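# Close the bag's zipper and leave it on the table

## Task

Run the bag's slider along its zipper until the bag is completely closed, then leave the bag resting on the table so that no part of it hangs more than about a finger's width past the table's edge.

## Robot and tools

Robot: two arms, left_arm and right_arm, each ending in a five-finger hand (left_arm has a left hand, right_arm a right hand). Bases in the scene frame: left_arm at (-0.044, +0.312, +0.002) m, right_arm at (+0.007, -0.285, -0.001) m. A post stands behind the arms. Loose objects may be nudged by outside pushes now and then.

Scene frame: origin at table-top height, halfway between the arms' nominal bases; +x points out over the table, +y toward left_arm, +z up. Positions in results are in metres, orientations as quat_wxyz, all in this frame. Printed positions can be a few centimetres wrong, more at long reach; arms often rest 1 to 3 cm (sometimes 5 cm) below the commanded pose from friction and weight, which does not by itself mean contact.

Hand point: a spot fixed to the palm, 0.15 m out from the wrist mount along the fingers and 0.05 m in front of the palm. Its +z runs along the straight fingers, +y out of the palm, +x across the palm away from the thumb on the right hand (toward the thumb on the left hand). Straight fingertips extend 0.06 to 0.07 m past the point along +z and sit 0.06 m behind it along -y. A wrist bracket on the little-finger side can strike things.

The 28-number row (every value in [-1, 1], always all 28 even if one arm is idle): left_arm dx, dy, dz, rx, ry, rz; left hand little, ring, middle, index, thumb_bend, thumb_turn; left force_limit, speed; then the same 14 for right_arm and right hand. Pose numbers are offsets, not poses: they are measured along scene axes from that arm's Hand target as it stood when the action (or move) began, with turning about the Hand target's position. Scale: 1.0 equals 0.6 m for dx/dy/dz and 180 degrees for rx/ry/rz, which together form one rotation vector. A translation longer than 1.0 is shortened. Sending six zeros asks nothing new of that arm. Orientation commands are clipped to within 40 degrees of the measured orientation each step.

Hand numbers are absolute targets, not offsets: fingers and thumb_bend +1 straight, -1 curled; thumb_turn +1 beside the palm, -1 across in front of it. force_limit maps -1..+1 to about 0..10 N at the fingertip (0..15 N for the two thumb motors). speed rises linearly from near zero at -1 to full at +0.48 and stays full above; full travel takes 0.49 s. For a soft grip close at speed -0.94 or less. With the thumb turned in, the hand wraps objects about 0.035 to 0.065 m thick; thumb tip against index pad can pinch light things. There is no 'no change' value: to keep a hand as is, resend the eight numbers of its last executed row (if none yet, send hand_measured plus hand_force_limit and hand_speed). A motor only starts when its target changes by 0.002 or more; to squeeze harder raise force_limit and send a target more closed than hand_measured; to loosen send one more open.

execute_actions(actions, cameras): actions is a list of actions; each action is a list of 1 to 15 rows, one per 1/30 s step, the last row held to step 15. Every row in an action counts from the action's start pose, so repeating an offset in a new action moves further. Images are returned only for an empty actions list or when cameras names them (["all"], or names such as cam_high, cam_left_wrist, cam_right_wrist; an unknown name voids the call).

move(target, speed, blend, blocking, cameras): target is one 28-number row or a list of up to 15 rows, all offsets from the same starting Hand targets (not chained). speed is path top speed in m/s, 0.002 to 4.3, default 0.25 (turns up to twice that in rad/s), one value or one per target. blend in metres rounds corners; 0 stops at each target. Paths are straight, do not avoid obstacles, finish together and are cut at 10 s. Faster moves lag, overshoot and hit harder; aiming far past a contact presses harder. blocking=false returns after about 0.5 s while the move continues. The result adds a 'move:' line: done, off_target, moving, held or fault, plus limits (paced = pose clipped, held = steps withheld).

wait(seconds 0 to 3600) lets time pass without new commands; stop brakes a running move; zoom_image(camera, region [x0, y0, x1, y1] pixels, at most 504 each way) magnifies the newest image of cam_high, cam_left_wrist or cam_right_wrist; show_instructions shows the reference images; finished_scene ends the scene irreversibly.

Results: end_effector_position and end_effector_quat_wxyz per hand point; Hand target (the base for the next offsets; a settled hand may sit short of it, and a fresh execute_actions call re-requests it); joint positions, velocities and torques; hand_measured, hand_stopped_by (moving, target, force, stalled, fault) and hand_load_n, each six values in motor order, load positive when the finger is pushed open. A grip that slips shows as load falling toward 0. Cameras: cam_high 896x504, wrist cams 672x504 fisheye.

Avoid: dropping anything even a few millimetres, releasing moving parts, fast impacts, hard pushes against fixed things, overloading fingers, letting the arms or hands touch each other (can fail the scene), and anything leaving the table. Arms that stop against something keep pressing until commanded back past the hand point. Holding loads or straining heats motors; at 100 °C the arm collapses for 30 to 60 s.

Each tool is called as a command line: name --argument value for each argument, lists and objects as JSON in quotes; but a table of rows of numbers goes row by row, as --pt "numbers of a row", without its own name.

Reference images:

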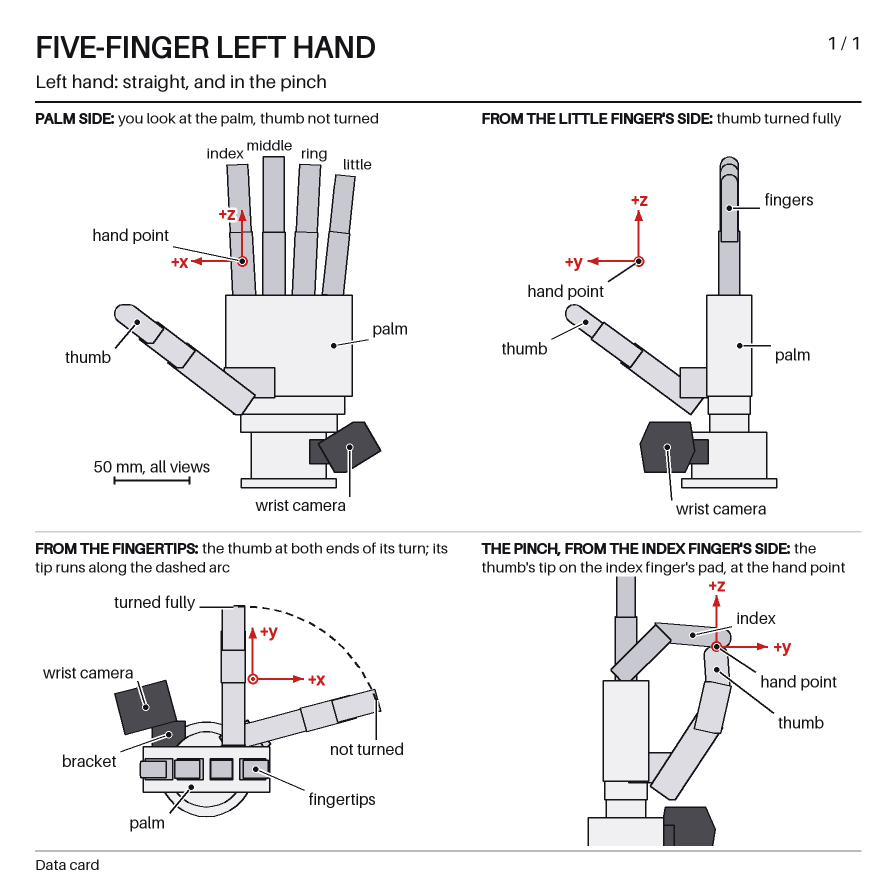

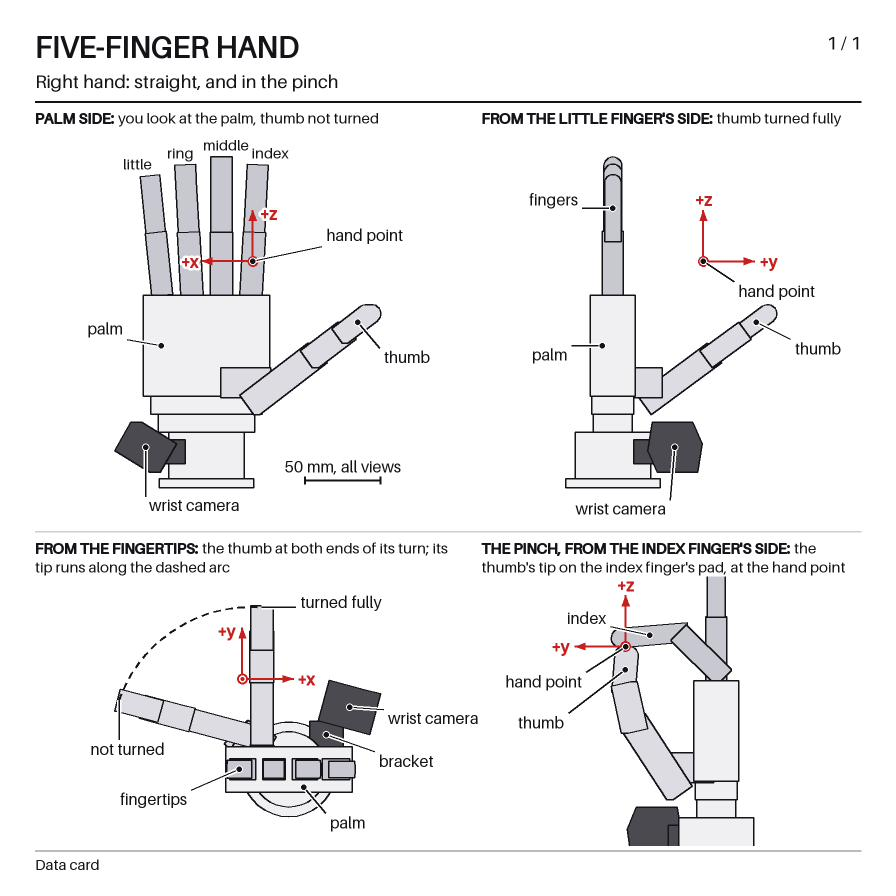

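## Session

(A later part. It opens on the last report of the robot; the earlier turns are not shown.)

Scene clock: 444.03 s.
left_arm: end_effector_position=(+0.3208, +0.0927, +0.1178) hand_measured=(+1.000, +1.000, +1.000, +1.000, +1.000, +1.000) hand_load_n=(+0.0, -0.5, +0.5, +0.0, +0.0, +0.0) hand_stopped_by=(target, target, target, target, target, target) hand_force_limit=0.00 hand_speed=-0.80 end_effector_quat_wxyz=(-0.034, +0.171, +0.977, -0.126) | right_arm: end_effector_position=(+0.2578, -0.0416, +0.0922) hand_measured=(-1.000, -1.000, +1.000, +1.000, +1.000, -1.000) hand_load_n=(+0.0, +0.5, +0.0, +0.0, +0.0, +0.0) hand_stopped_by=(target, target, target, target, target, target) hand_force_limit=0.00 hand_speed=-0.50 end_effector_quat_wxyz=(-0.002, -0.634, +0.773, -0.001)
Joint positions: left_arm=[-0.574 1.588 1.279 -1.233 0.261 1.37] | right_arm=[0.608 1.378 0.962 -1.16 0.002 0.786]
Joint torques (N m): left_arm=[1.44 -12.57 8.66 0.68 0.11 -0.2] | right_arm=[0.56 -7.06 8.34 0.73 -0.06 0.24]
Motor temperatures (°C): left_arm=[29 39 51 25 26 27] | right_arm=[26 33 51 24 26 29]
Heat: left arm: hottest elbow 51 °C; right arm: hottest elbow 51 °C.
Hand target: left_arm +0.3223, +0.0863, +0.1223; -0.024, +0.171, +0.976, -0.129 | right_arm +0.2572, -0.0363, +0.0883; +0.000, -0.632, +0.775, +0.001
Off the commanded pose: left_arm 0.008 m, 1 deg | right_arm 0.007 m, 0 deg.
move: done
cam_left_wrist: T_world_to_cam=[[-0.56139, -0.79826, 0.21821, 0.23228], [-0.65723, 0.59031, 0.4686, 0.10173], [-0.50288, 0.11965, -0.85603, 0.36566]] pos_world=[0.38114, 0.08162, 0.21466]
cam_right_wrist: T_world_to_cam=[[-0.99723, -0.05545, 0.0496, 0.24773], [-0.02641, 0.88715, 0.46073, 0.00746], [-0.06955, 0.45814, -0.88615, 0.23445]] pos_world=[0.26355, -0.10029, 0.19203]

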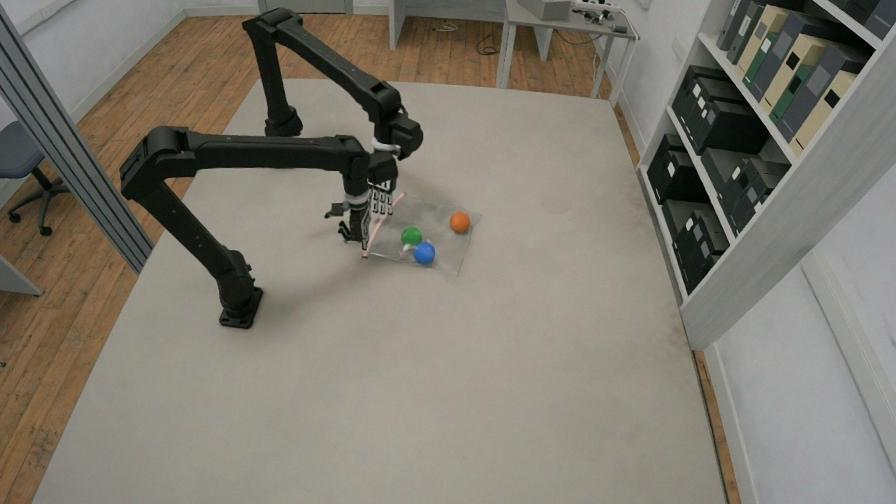

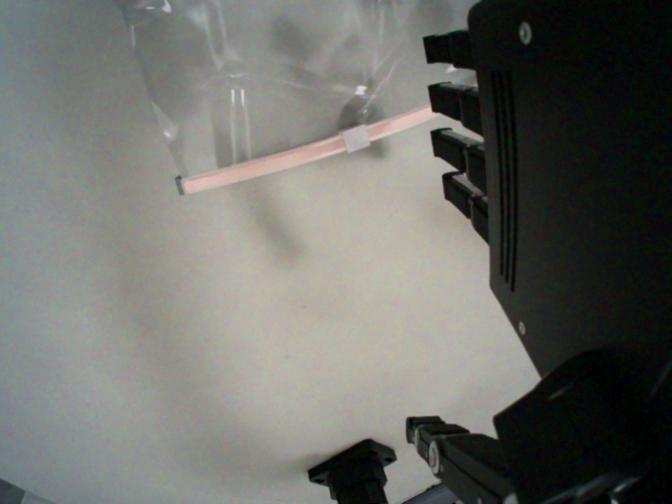

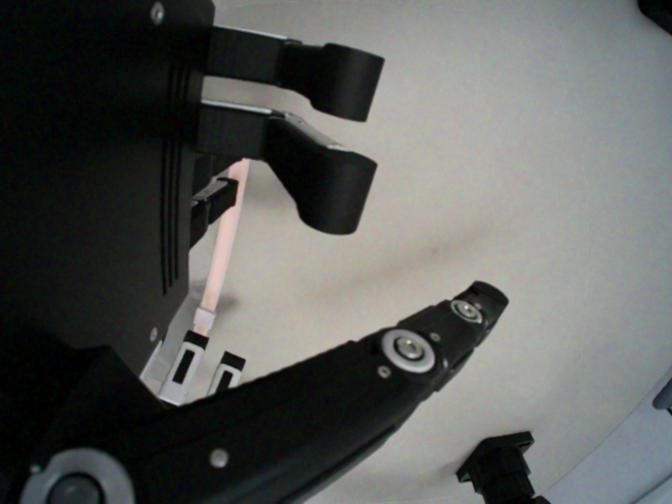

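move --target '[0,0,0, 0,0,0, 1,1,1,1,1,1, 0.0,-0.8, 0,0.0,-0.045, 0,0,0, -1,-1,1,1,1,-1, 0.0,-0.5]' --speed 0.05 --cameras '["cam_high", "cam_right_wrist"]'

zoom_image --camera "cam_right_wrist" --region '[150, 100, 350, 300]'

zoom_image --camera "cam_high" --region '[320, 180, 440, 280]'

Scene clock: 466.63 s.
left_arm: end_effector_position=(+0.3208, +0.0927, +0.1178) hand_measured=(+1.000, +1.000, +1.000, +1.000, +1.000, +1.000) hand_load_n=(+0.0, +0.0, +0.0, +0.0, +0.0, +0.0) hand_stopped_by=(target, target, target, target, target, target) hand_force_limit=0.00 hand_speed=-0.80 end_effector_quat_wxyz=(-0.034, +0.171, +0.977, -0.126) | right_arm: end_effector_position=(+0.2602, -0.0399, +0.0737) hand_measured=(-1.000, -1.000, +1.000, +1.000, +1.000, -1.000) hand_load_n=(+0.0, +0.0, -1.0, +0.0, +0.0, +0.0) hand_stopped_by=(target, target, target, target, target, target) hand_force_limit=0.00 hand_speed=-0.50 end_effector_quat_wxyz=(+0.004, -0.634, +0.774, -0.001)
Joint positions: left_arm=[-0.574 1.588 1.279 -1.233 0.261 1.37] | right_arm=[0.608 1.399 0.931 -1.094 0.001 0.787]
Joint torques (N m): left_arm=[1.32 -12.1 8.7 0.76 0.08 -0.19] | right_arm=[0.67 -6.07 7.15 1.09 -0.05 0.23]
Heat: left arm: hottest elbow 47 °C; right arm: hottest elbow 49 °C.
Hand target: left_arm +0.3223, +0.0863, +0.1223; -0.024, +0.171, +0.976, -0.129 | right_arm +0.2572, -0.0362, +0.0614; +0.000, -0.632, +0.775, +0.001
Off the commanded pose: left_arm 0.008 m, 1 deg | right_arm 0.013 m, 1 deg.
move: off_target (right_arm)
cam_right_wrist: T_world_to_cam=[[-0.99769, -0.05536, 0.03935, 0.2521], [-0.03063, 0.8839, 0.46667, 0.01498], [-0.06062, 0.46439, -0.88355, 0.21518]] pos_world=[0.26502, -0.09922, 0.17321]

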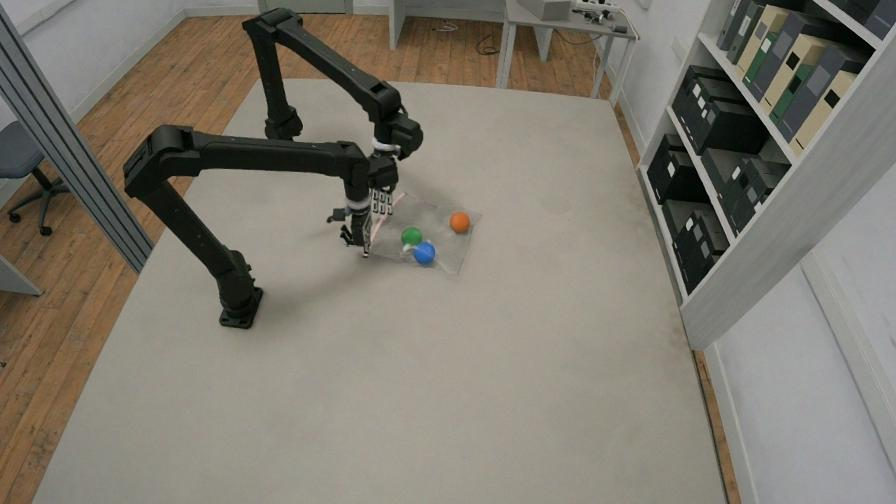

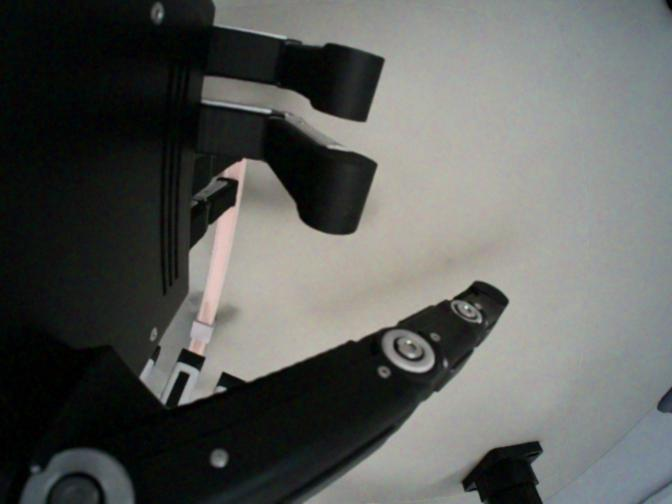

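Scaled by 2.520 from the camera's image (finer frame: 960x720).

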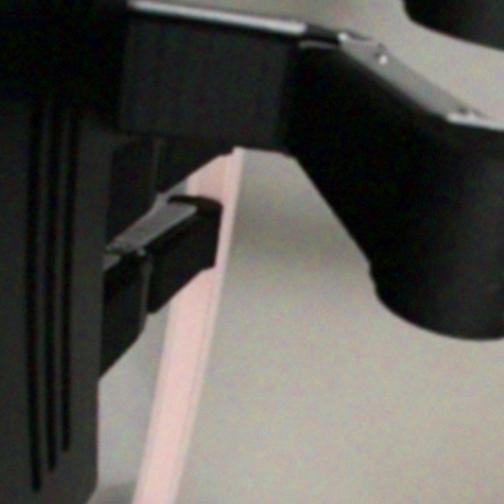

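Scaled by 4.200 from the camera's image (finer frame: 1280x720).

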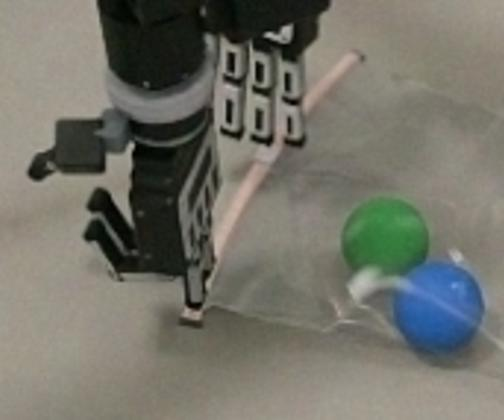

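move --target '[0.0117,0,-0.075, 0,0,0, 1,1,1,1,1,1, 0.0,-0.8, 0,0.0,-0.02, 0,0,0, -1,-1,1,1,1,-1, 0.0,-0.5]' --speed 0.08 --cameras '["all"]'

zoom_image --camera "cam_left_wrist" --region '[150, 30, 500, 250]'

zoom_image --camera "cam_high" --region '[320, 180, 440, 280]'

Scene clock: 485.77 s.
left_arm: end_effector_position=(+0.3261, +0.0895, +0.0755) hand_measured=(+1.000, +1.000, +1.000, +1.000, +1.000, +1.000) hand_load_n=(+0.0, +0.0, +0.0, +0.0, +0.0, -0.5) hand_stopped_by=(target, target, target, target, target, target) hand_force_limit=0.00 hand_speed=-0.80 end_effector_quat_wxyz=(-0.032, +0.171, +0.977, -0.127) | right_arm: end_effector_position=(+0.2605, -0.0395, +0.0721) hand_measured=(-1.000, -1.000, +1.000, +1.000, +1.000, -1.000) hand_load_n=(+0.0, +0.0, -4.0, +0.0, +0.0, -0.5) hand_stopped_by=(target, target, target, target, target, target) hand_force_limit=0.00 hand_speed=-0.50 end_effector_quat_wxyz=(+0.007, -0.634, +0.774, -0.001)
Joint positions: left_arm=[-0.574 1.639 1.224 -1.122 0.261 1.37] | right_arm=[0.608 1.399 0.925 -1.084 0.001 0.787]
Joint torques (N m): left_arm=[2.2 -12.04 8.25 0.53 0.14 -0.14] | right_arm=[0.26 -5.48 5.79 1.78 -0.01 0.26]
Motor temperatures (°C): left_arm=[29 39 45 25 26 27] | right_arm=[26 33 47 25 26 29]
Heat: left arm: hottest elbow 45 °C; right arm: hottest elbow 47 °C.
Hand target: left_arm +0.3294, +0.0863, +0.0773; -0.024, +0.171, +0.976, -0.129 | right_arm +0.2572, -0.0362, +0.0493; +0.000, -0.632, +0.775, +0.001
Off the commanded pose: left_arm 0.005 m, 1 deg | right_arm 0.023 m, 1 deg.
move: off_target (right_arm)
cam_left_wrist: T_world_to_cam=[[-0.56227, -0.79776, 0.21779, 0.24227], [-0.65928, 0.59142, 0.46429, 0.12785], [-0.4992, 0.11747, -0.85849, 0.3316]] pos_world=[0.38605, 0.07871, 0.17255]
cam_right_wrist: T_world_to_cam=[[-0.99785, -0.05553, 0.03481, 0.25276], [-0.03269, 0.88209, 0.46994, 0.01563], [-0.0568, 0.46779, -0.88201, 0.21264]] pos_world=[0.26481, -0.09923, 0.17141]

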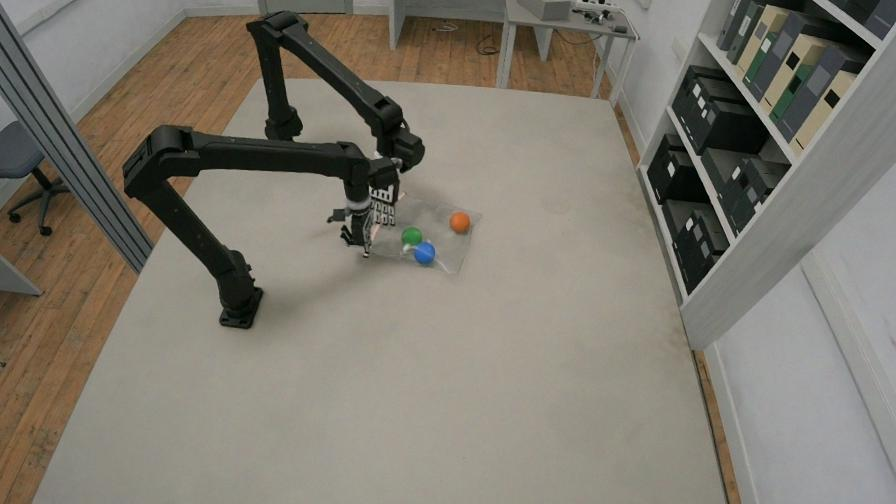

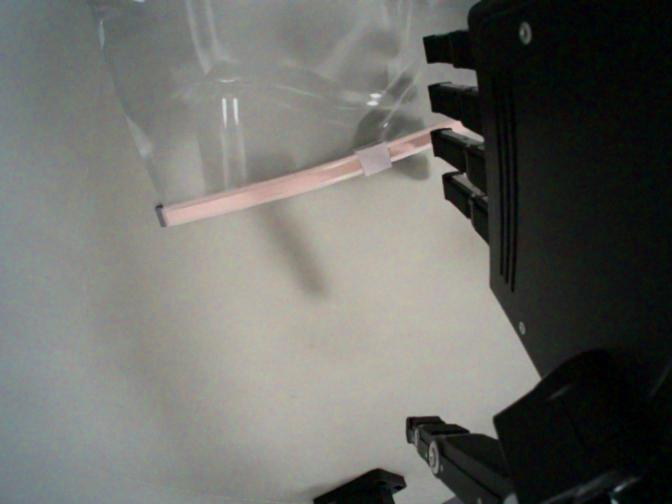

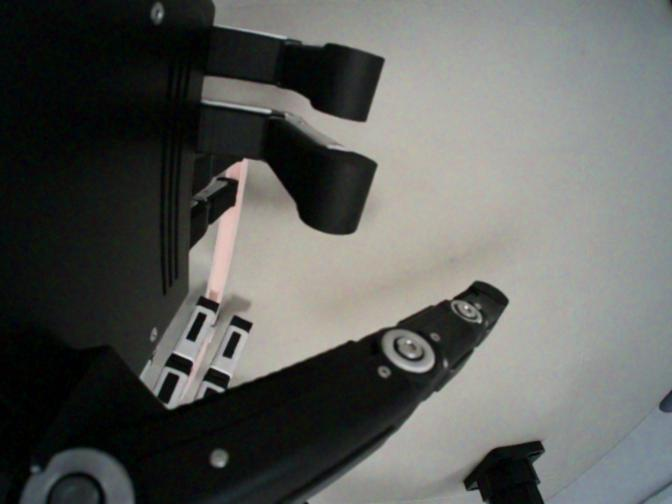

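Scaled by 1.440 from the camera's image (finer frame: 960x720).

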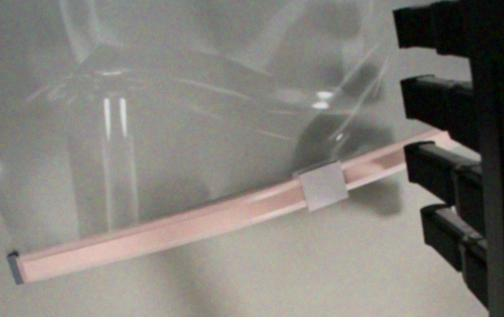

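Scaled by 4.200 from the camera's image (finer frame: 1280x720).

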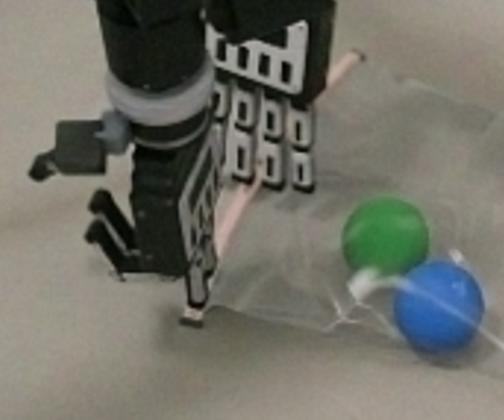

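move --target '[-0.006,-0.0025,0.0053, 0.0522,-0.0194,0, 1,1,1,1,1,1, 0.0,-0.8, 0,0.0,0, 0,0,0, -1,-1,1,1,1,-1, 0.0,-0.5]' --speed 0.08 --cameras '["all"]'

zoom_image --camera "cam_left_wrist" --region '[300, 80, 500, 250]'

zoom_image --camera "cam_high" --region '[320, 180, 440, 280]'

Scene clock: 561.67 s.
left_arm: end_effector_position=(+0.3264, +0.0925, +0.0766) hand_measured=(+1.000, +1.000, +1.000, +1.000, +1.000, +1.000) hand_load_n=(+0.0, +0.0, +0.0, +0.0, +0.0, +0.0) hand_stopped_by=(target, target, target, target, target, target) hand_force_limit=0.00 hand_speed=-0.80 end_effector_quat_wxyz=(-0.015, +0.176, +0.981, -0.076) | right_arm: end_effector_position=(+0.2605, -0.0395, +0.0721) hand_measured=(-1.000, -1.000, +1.000, +1.000, +1.000, -1.000) hand_load_n=(+0.0, +0.0, -4.0, +0.0, +0.0, +0.0) hand_stopped_by=(target, target, target, target, target, target) hand_force_limit=0.00 hand_speed=-0.50 end_effector_quat_wxyz=(+0.007, -0.634, +0.774, -0.001)
Joint positions: left_arm=[-0.616 1.64 1.224 -1.122 0.152 1.338] | right_arm=[0.608 1.399 0.925 -1.084 0.001 0.787]
Joint torques (N m): left_arm=[2.55 -11.87 7.87 0.4 0.1 -0.08] | right_arm=[0.5 -5.6 5.82 1.7 -0.01 0.23]
Heat: left arm: hottest elbow 42 °C; right arm: hottest elbow 43 °C.
Hand target: left_arm +0.3266, +0.0927, +0.0767; -0.015, +0.176, +0.981, -0.077 (not the last commanded pose) | right_arm +0.2572, -0.0362, +0.0493; +0.000, -0.632, +0.775, +0.001
Off the commanded pose: left_arm 0.009 m, 4 deg | right_arm 0.023 m, 1 deg.
move: held (left_arm; a check stopped the path); limits=held
pose unreachable (left arm): on one or more control steps of this call, first in action 0 (counted from 0), this arm could not follow its commanded pose, so it was not sent that pose on those steps. It may still have moved: this result reports where it is.
cause: moving toward the commanded pose would bring a part of the arm too close to another arm (a part of this arm just beyond joint 4 (wrist pitch) and a part of the right arm just beyond its joint 4 (wrist pitch), along the way the arms are being sent, or toward where that arm still pushes).
cam_left_wrist: T_world_to_cam=[[-0.57598, -0.80972, 0.11225, 0.25828], [-0.67994, 0.55078, 0.48407, 0.13473], [-0.45379, 0.20249, -0.8678, 0.3104]] pos_world=[0.38123, 0.07207, 0.17515]
cam_right_wrist: T_world_to_cam=[[-0.99785, -0.05553, 0.03481, 0.25276], [-0.03269, 0.88209, 0.46994, 0.01563], [-0.0568, 0.46779, -0.88201, 0.21264]] pos_world=[0.26481, -0.09923, 0.17141]

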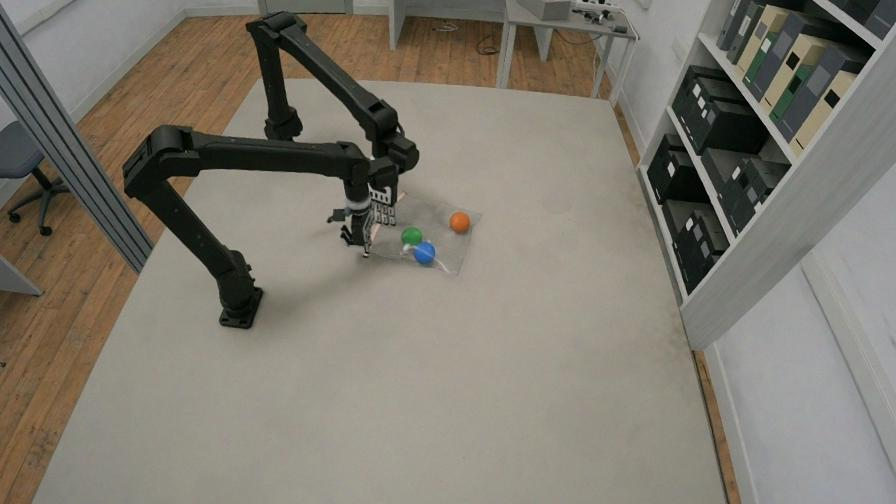

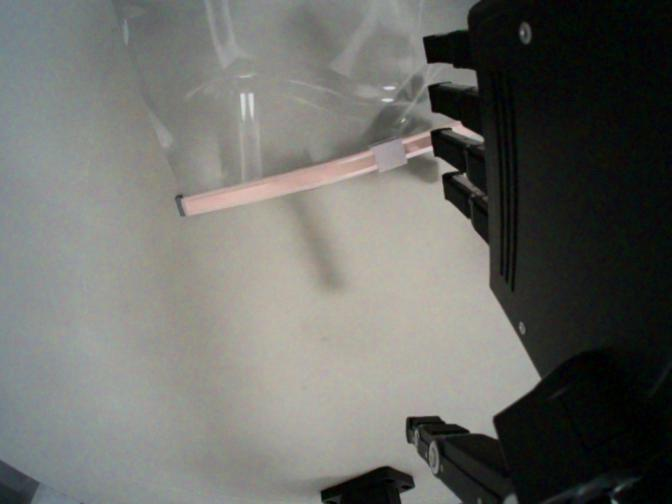

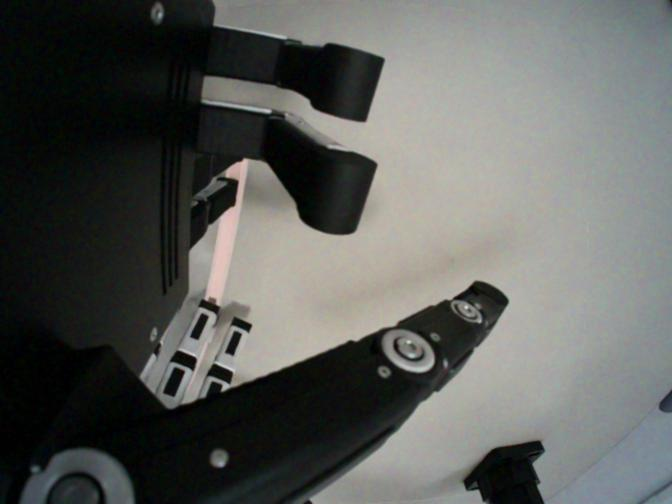

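Scaled by 2.520 from the camera's image (finer frame: 960x720).

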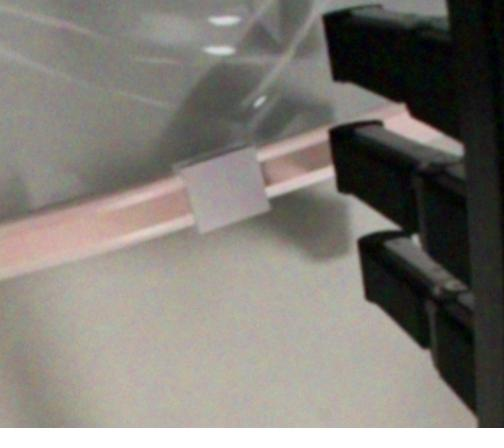

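Scaled by 4.200 from the camera's image (finer frame: 1280x720).

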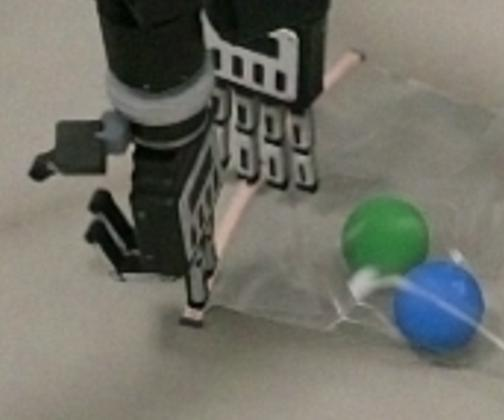

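move --pt "0.0033 0.0094 -0.015 0 0 0 1 1 1 1 1 1 0.0 -0.8 0 0.0 0 0 0 0 -1 -1 1 1 1 -1 0.0 -0.5" --pt "0.0172 0.0485 -0.015 0 0 0 1 1 1 1 1 1 0.0 -0.8 0 0.0 0 0 0 0 -1 -1 1 1 1 -1 0.0 -0.5" --speed 0.04 --cameras '["all"]'

zoom_image --camera "cam_left_wrist" --region '[300, 80, 500, 250]'

zoom_image --camera "cam_high" --region '[320, 180, 440, 280]'

Scene clock: 580.70 s.
left_arm: end_effector_position=(+0.3340, +0.1132, +0.0687) hand_measured=(+1.000, +1.000, +1.000, +1.000, +1.000, +1.000) hand_load_n=(+0.0, +0.0, +0.0, +0.0, +0.0, +0.0) hand_stopped_by=(target, target, target, target, target, target) hand_force_limit=0.00 hand_speed=-0.80 end_effector_quat_wxyz=(-0.018, +0.177, +0.981, -0.080) | right_arm: end_effector_position=(+0.2622, -0.0382, +0.0720) hand_measured=(-1.000, -1.000, +1.000, +1.000, +1.000, -1.000) hand_load_n=(+0.0, +0.0, -3.0, +0.0, +0.0, +0.0) hand_stopped_by=(target, target, target, target, target, target) hand_force_limit=0.00 hand_speed=-0.50 end_effector_quat_wxyz=(+0.011, -0.634, +0.774, -0.001)
Joint positions: left_arm=[-0.566 1.64 1.202 -1.11 0.162 1.391] | right_arm=[0.608 1.399 0.925 -1.076 -0.001 0.787]
Joint torques (N m): left_arm=[3.37 -12.45 7.12 0.5 -0.23 0.05] | right_arm=[0.56 -5.19 5.89 1.51 0.03 0.23]
Motor temperatures (°C): left_arm=[29 39 42 25 26 27] | right_arm=[26 31 42 25 26 28]
Heat: left arm: hottest elbow 42 °C; right arm: hottest elbow 42 °C.
Hand target: left_arm +0.3370, +0.1218, +0.0676; -0.015, +0.176, +0.981, -0.077 | right_arm +0.2572, -0.0362, +0.0493; +0.000, -0.632, +0.775, +0.001
Off the commanded pose: left_arm 0.009 m, 1 deg | right_arm 0.023 m, 1 deg.
move: done
cam_left_wrist: T_world_to_cam=[[-0.57706, -0.80766, 0.12119, 0.27981], [-0.67536, 0.55535, 0.48526, 0.13018], [-0.45923, 0.19817, -0.86593, 0.30493]] pos_world=[0.38942, 0.09327, 0.16696]
cam_right_wrist: T_world_to_cam=[[-0.99804, -0.05569, 0.02848, 0.25501], [-0.03555, 0.87956, 0.47445, 0.01486], [-0.05147, 0.47251, -0.87982, 0.21073]] pos_world=[0.26589, -0.09844, 0.17109]

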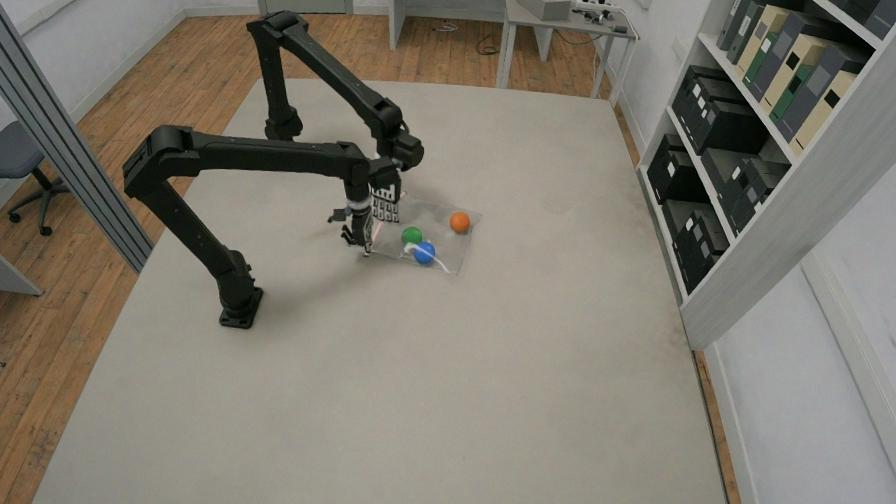

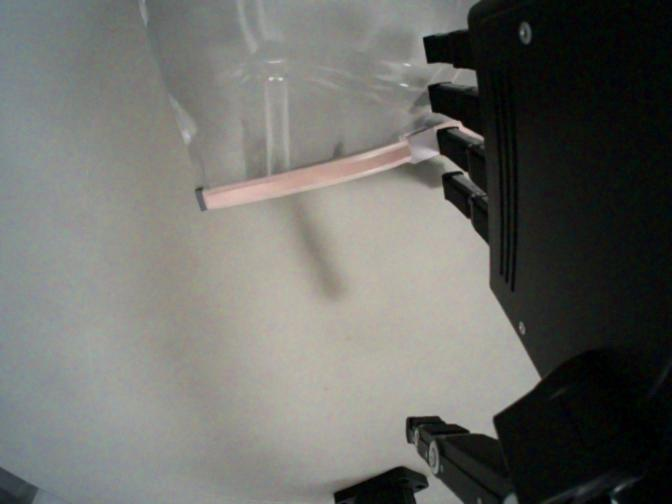

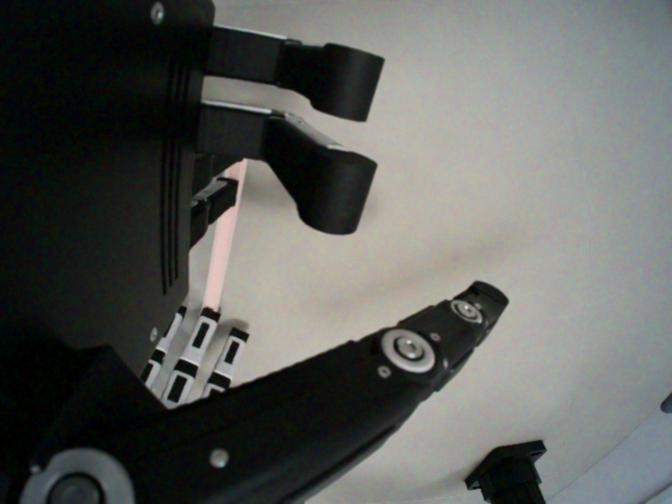

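Scaled by 2.520 from the camera's image (finer frame: 960x720).

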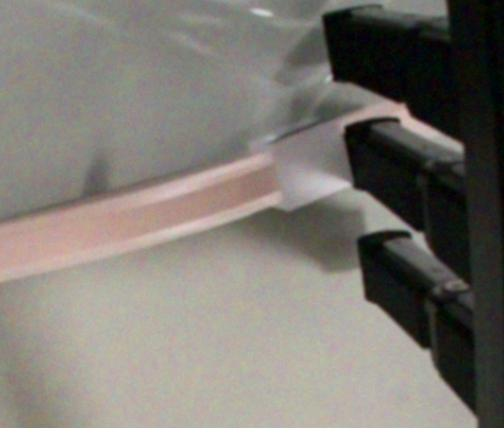

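Scaled by 4.200 from the camera's image (finer frame: 1280x720).

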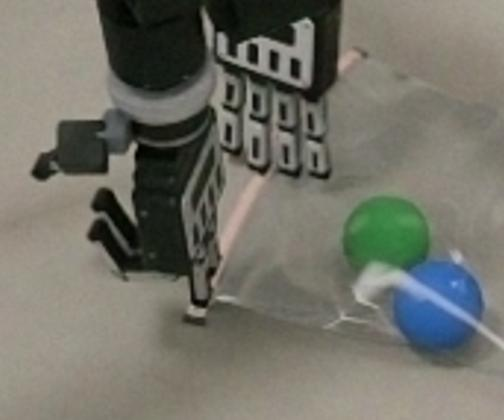

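move --pt "0 0 0 0 0 0 1 1 1 1 1 1 0.0 -0.8 0 0.0 -0.033 0 0 0 -1 -1 1 1 1 -1 0.0 -0.5" --pt "0.0055 0.0157 0 0 0 0 1 1 1 1 1 1 0.0 -0.8 0 0.0 -0.033 0 0 0 -1 -1 1 1 1 -1 0.0 -0.5" --speed 0.04 --cameras '["all"]'

zoom_image --camera "cam_left_wrist" --region '[300, 80, 500, 250]'

zoom_image --camera "cam_high" --region '[320, 180, 440, 280]'

Scene clock: 601.67 s.
left_arm: end_effector_position=(+0.3378, +0.1203, +0.0682) hand_measured=(+1.000, +1.000, +1.000, +1.000, +1.000, +1.000) hand_load_n=(+0.0, +0.0, +0.5, +0.0, +0.0, +0.0) hand_stopped_by=(target, target, target, target, target, target) hand_force_limit=0.00 hand_speed=-0.80 end_effector_quat_wxyz=(-0.017, +0.178, +0.981, -0.082) | right_arm: end_effector_position=(+0.2667, -0.0349, +0.0699) hand_measured=(-1.000, -1.000, +1.000, +1.000, +1.000, -1.000) hand_load_n=(+0.0, +0.0, -4.0, +0.0, +0.0, +0.0) hand_stopped_by=(target, target, target, target, target, target) hand_force_limit=0.00 hand_speed=-0.50 end_effector_quat_wxyz=(+0.031, -0.633, +0.773, -0.002)
Joint positions: left_arm=[-0.547 1.639 1.2 -1.11 0.166 1.412] | right_arm=[0.608 1.388 0.909 -1.031 -0.001 0.787]
Joint torques (N m): left_arm=[3.6 -12.4 7.04 0.36 -0.35 0.04] | right_arm=[0.56 -2.84 4.62 1.84 0.1 0.25]
Heat: left arm: hottest elbow 41 °C; right arm: hottest elbow 41 °C.
Hand target: left_arm +0.3403, +0.1312, +0.0677; -0.015, +0.176, +0.981, -0.077 | right_arm +0.2572, -0.0362, +0.0295; +0.000, -0.632, +0.775, +0.001
Off the commanded pose: left_arm 0.011 m, 1 deg | right_arm 0.041 m, 4 deg.
move: off_target (left_arm, right_arm)
cam_left_wrist: T_world_to_cam=[[-0.57877, -0.80597, 0.12425, 0.28794], [-0.67437, 0.55869, 0.4828, 0.12857], [-0.45854, 0.19564, -0.86687, 0.30502]] pos_world=[0.39322, 0.10056, 0.16656]
cam_right_wrist: T_world_to_cam=[[-0.99842, -0.05599, -0.00562, 0.26226], [-0.05148, 0.86849, 0.49302, 0.01575], [-0.02272, 0.49253, -0.87, 0.1998]] pos_world=[0.2672, -0.09741, 0.16754]

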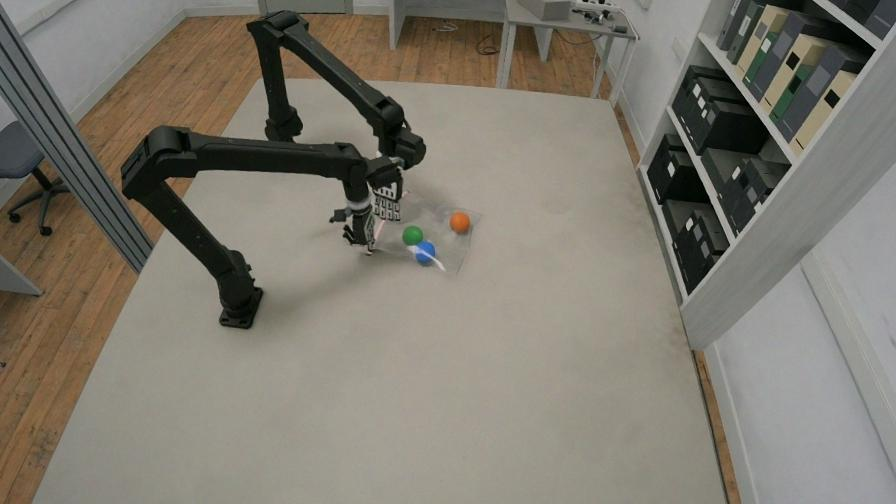

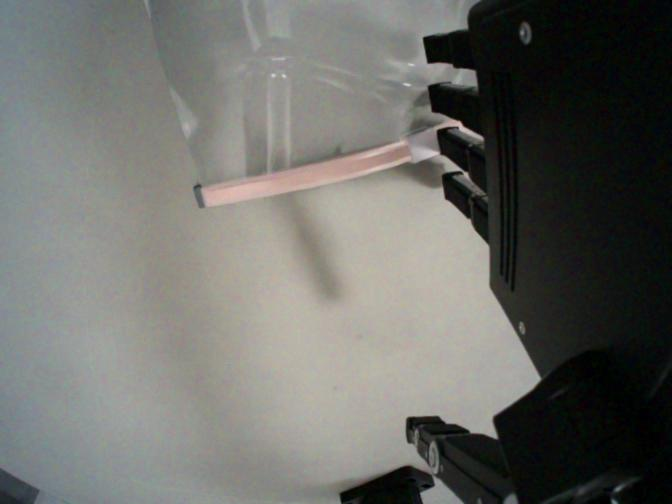

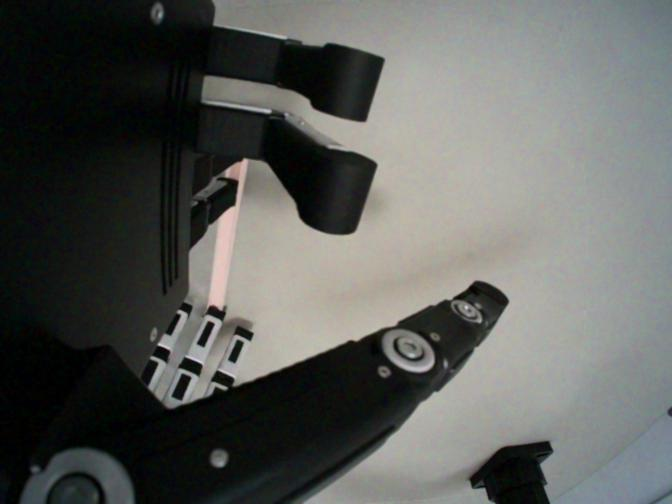

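Scaled by 2.520 from the camera's image (finer frame: 960x720).

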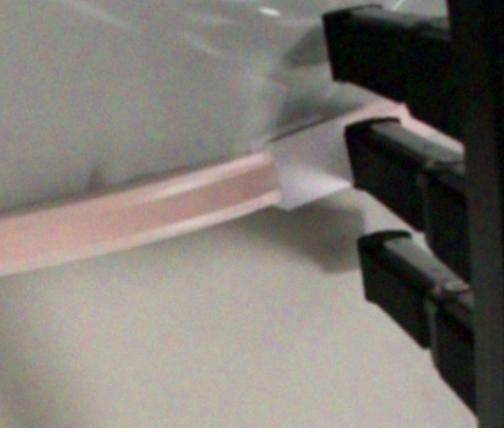

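Scaled by 4.200 from the camera's image (finer frame: 1280x720).

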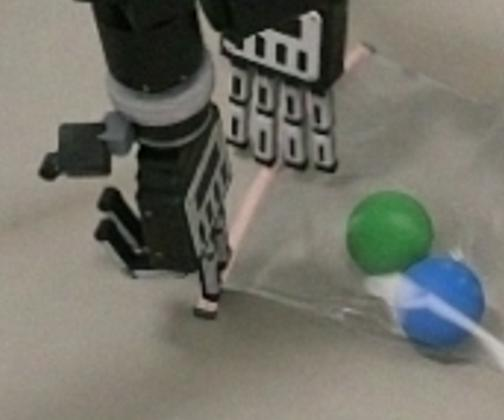

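move --pt "0.0055 0.0157 0 0 0 0 1 1 1 1 1 1 0.0 -0.8 -0.012 -0.033 -0.005 0 0 0 -1 -1 1 1 1 -1 0.0 -0.5" --pt "0.011 0.0313 0 0 0 0 1 1 1 1 1 1 0.0 -0.8 -0.018 -0.05 -0.01 0 0 0 -1 -1 1 1 1 -1 0.0 -0.5" --speed 0.04 --cameras '["all"]'

zoom_image --camera "cam_left_wrist" --region '[150, 80, 500, 250]'

zoom_image --camera "cam_high" --region '[320, 180, 440, 280]'

Scene clock: 620.40 s.
left_arm: end_effector_position=(+0.3413, +0.1269, +0.0677) hand_measured=(+1.000, +1.000, +1.000, +1.000, +1.000, +1.000) hand_load_n=(+0.0, +0.0, +0.5, +0.0, +0.0, +0.0) hand_stopped_by=(target, target, target, target, target, target) hand_force_limit=0.00 hand_speed=-0.80 end_effector_quat_wxyz=(-0.018, +0.185, +0.978, -0.092) | right_arm: end_effector_position=(+0.2634, -0.0413, +0.0684) hand_measured=(-1.000, -1.000, +1.000, +1.000, +1.000, -1.000) hand_load_n=(+0.0, +0.5, -2.0, +0.0, +0.0, +0.0) hand_stopped_by=(target, target, target, target, target, target) hand_force_limit=0.00 hand_speed=-0.50 end_effector_quat_wxyz=(+0.058, -0.634, +0.771, +0.004)
Joint positions: left_arm=[-0.524 1.635 1.195 -1.11 0.186 1.451] | right_arm=[0.588 1.339 0.854 -0.972 -0.022 0.764]
Joint torques (N m): left_arm=[4.78 -12.75 6.84 0.23 -1.03 0.09] | right_arm=[-2.67 -2.73 3.34 0.49 0.69 -0.02]
Heat: left arm: hottest elbow 41 °C; right arm: hottest elbow 41 °C.
Hand target: left_arm +0.3469, +0.1499, +0.0677; -0.015, +0.176, +0.981, -0.077 | right_arm +0.2464, -0.0663, +0.0235; +0.000, -0.632, +0.775, +0.001
Off the commanded pose: left_arm 0.024 m, 2 deg | right_arm 0.054 m, 7 deg.
move: off_target (left_arm, right_arm)
cam_left_wrist: T_world_to_cam=[[-0.59096, -0.79408, 0.14217, 0.29676], [-0.66351, 0.57869, 0.4742, 0.12173], [-0.45882, 0.1859, -0.86886, 0.30636]] pos_world=[0.39671, 0.10826, 0.16627]
cam_right_wrist: T_world_to_cam=[[-0.99737, -0.05932, -0.04157, 0.2606], [-0.07234, 0.84571, 0.52872, 0.02394], [0.00379, 0.53034, -0.84778, 0.19468]] pos_world=[0.26091, -0.10803, 0.16322]

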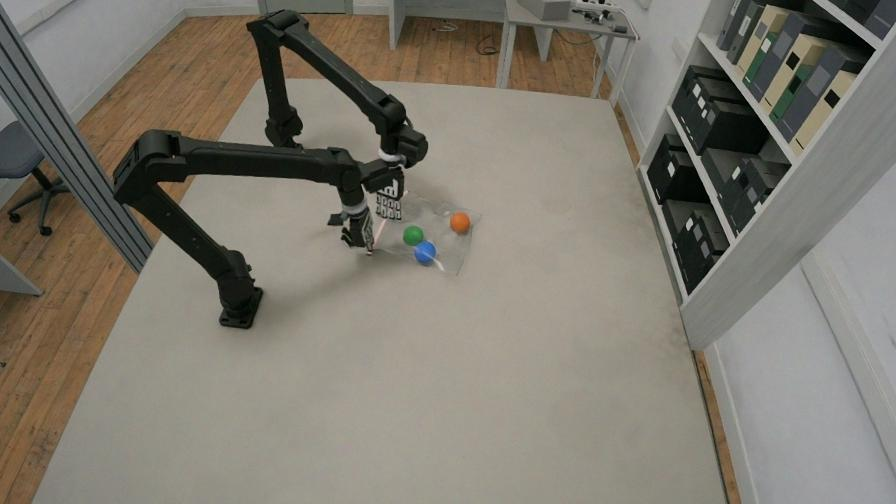

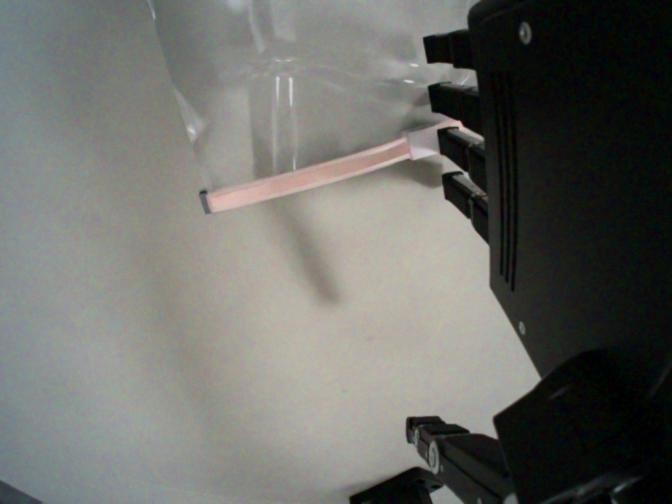

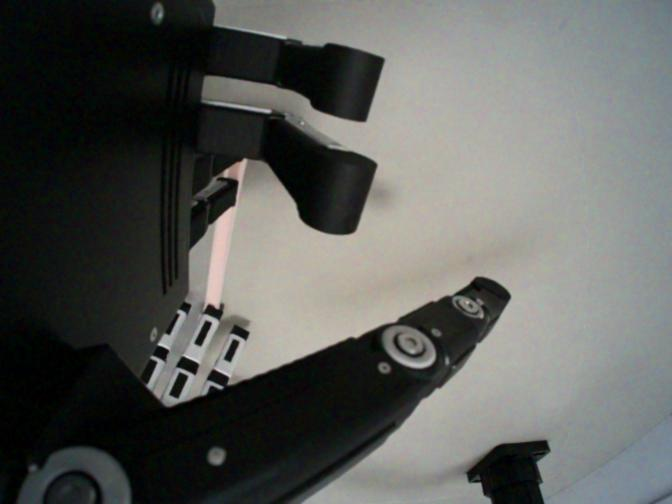

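Scaled by 1.440 from the camera's image (finer frame: 960x720).

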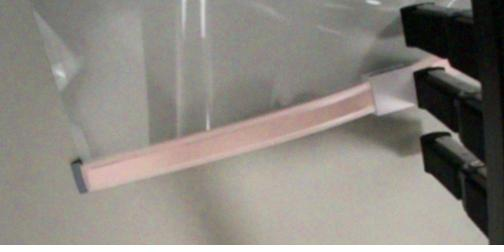

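Scaled by 4.200 from the camera's image (finer frame: 1280x720).

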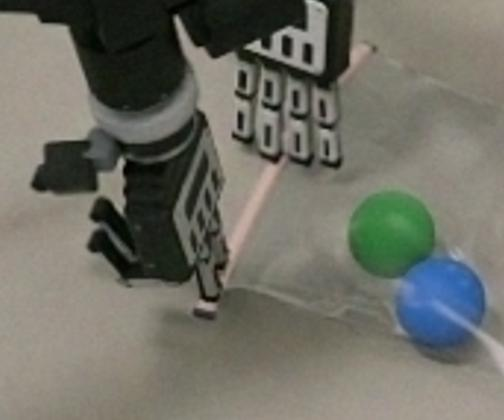

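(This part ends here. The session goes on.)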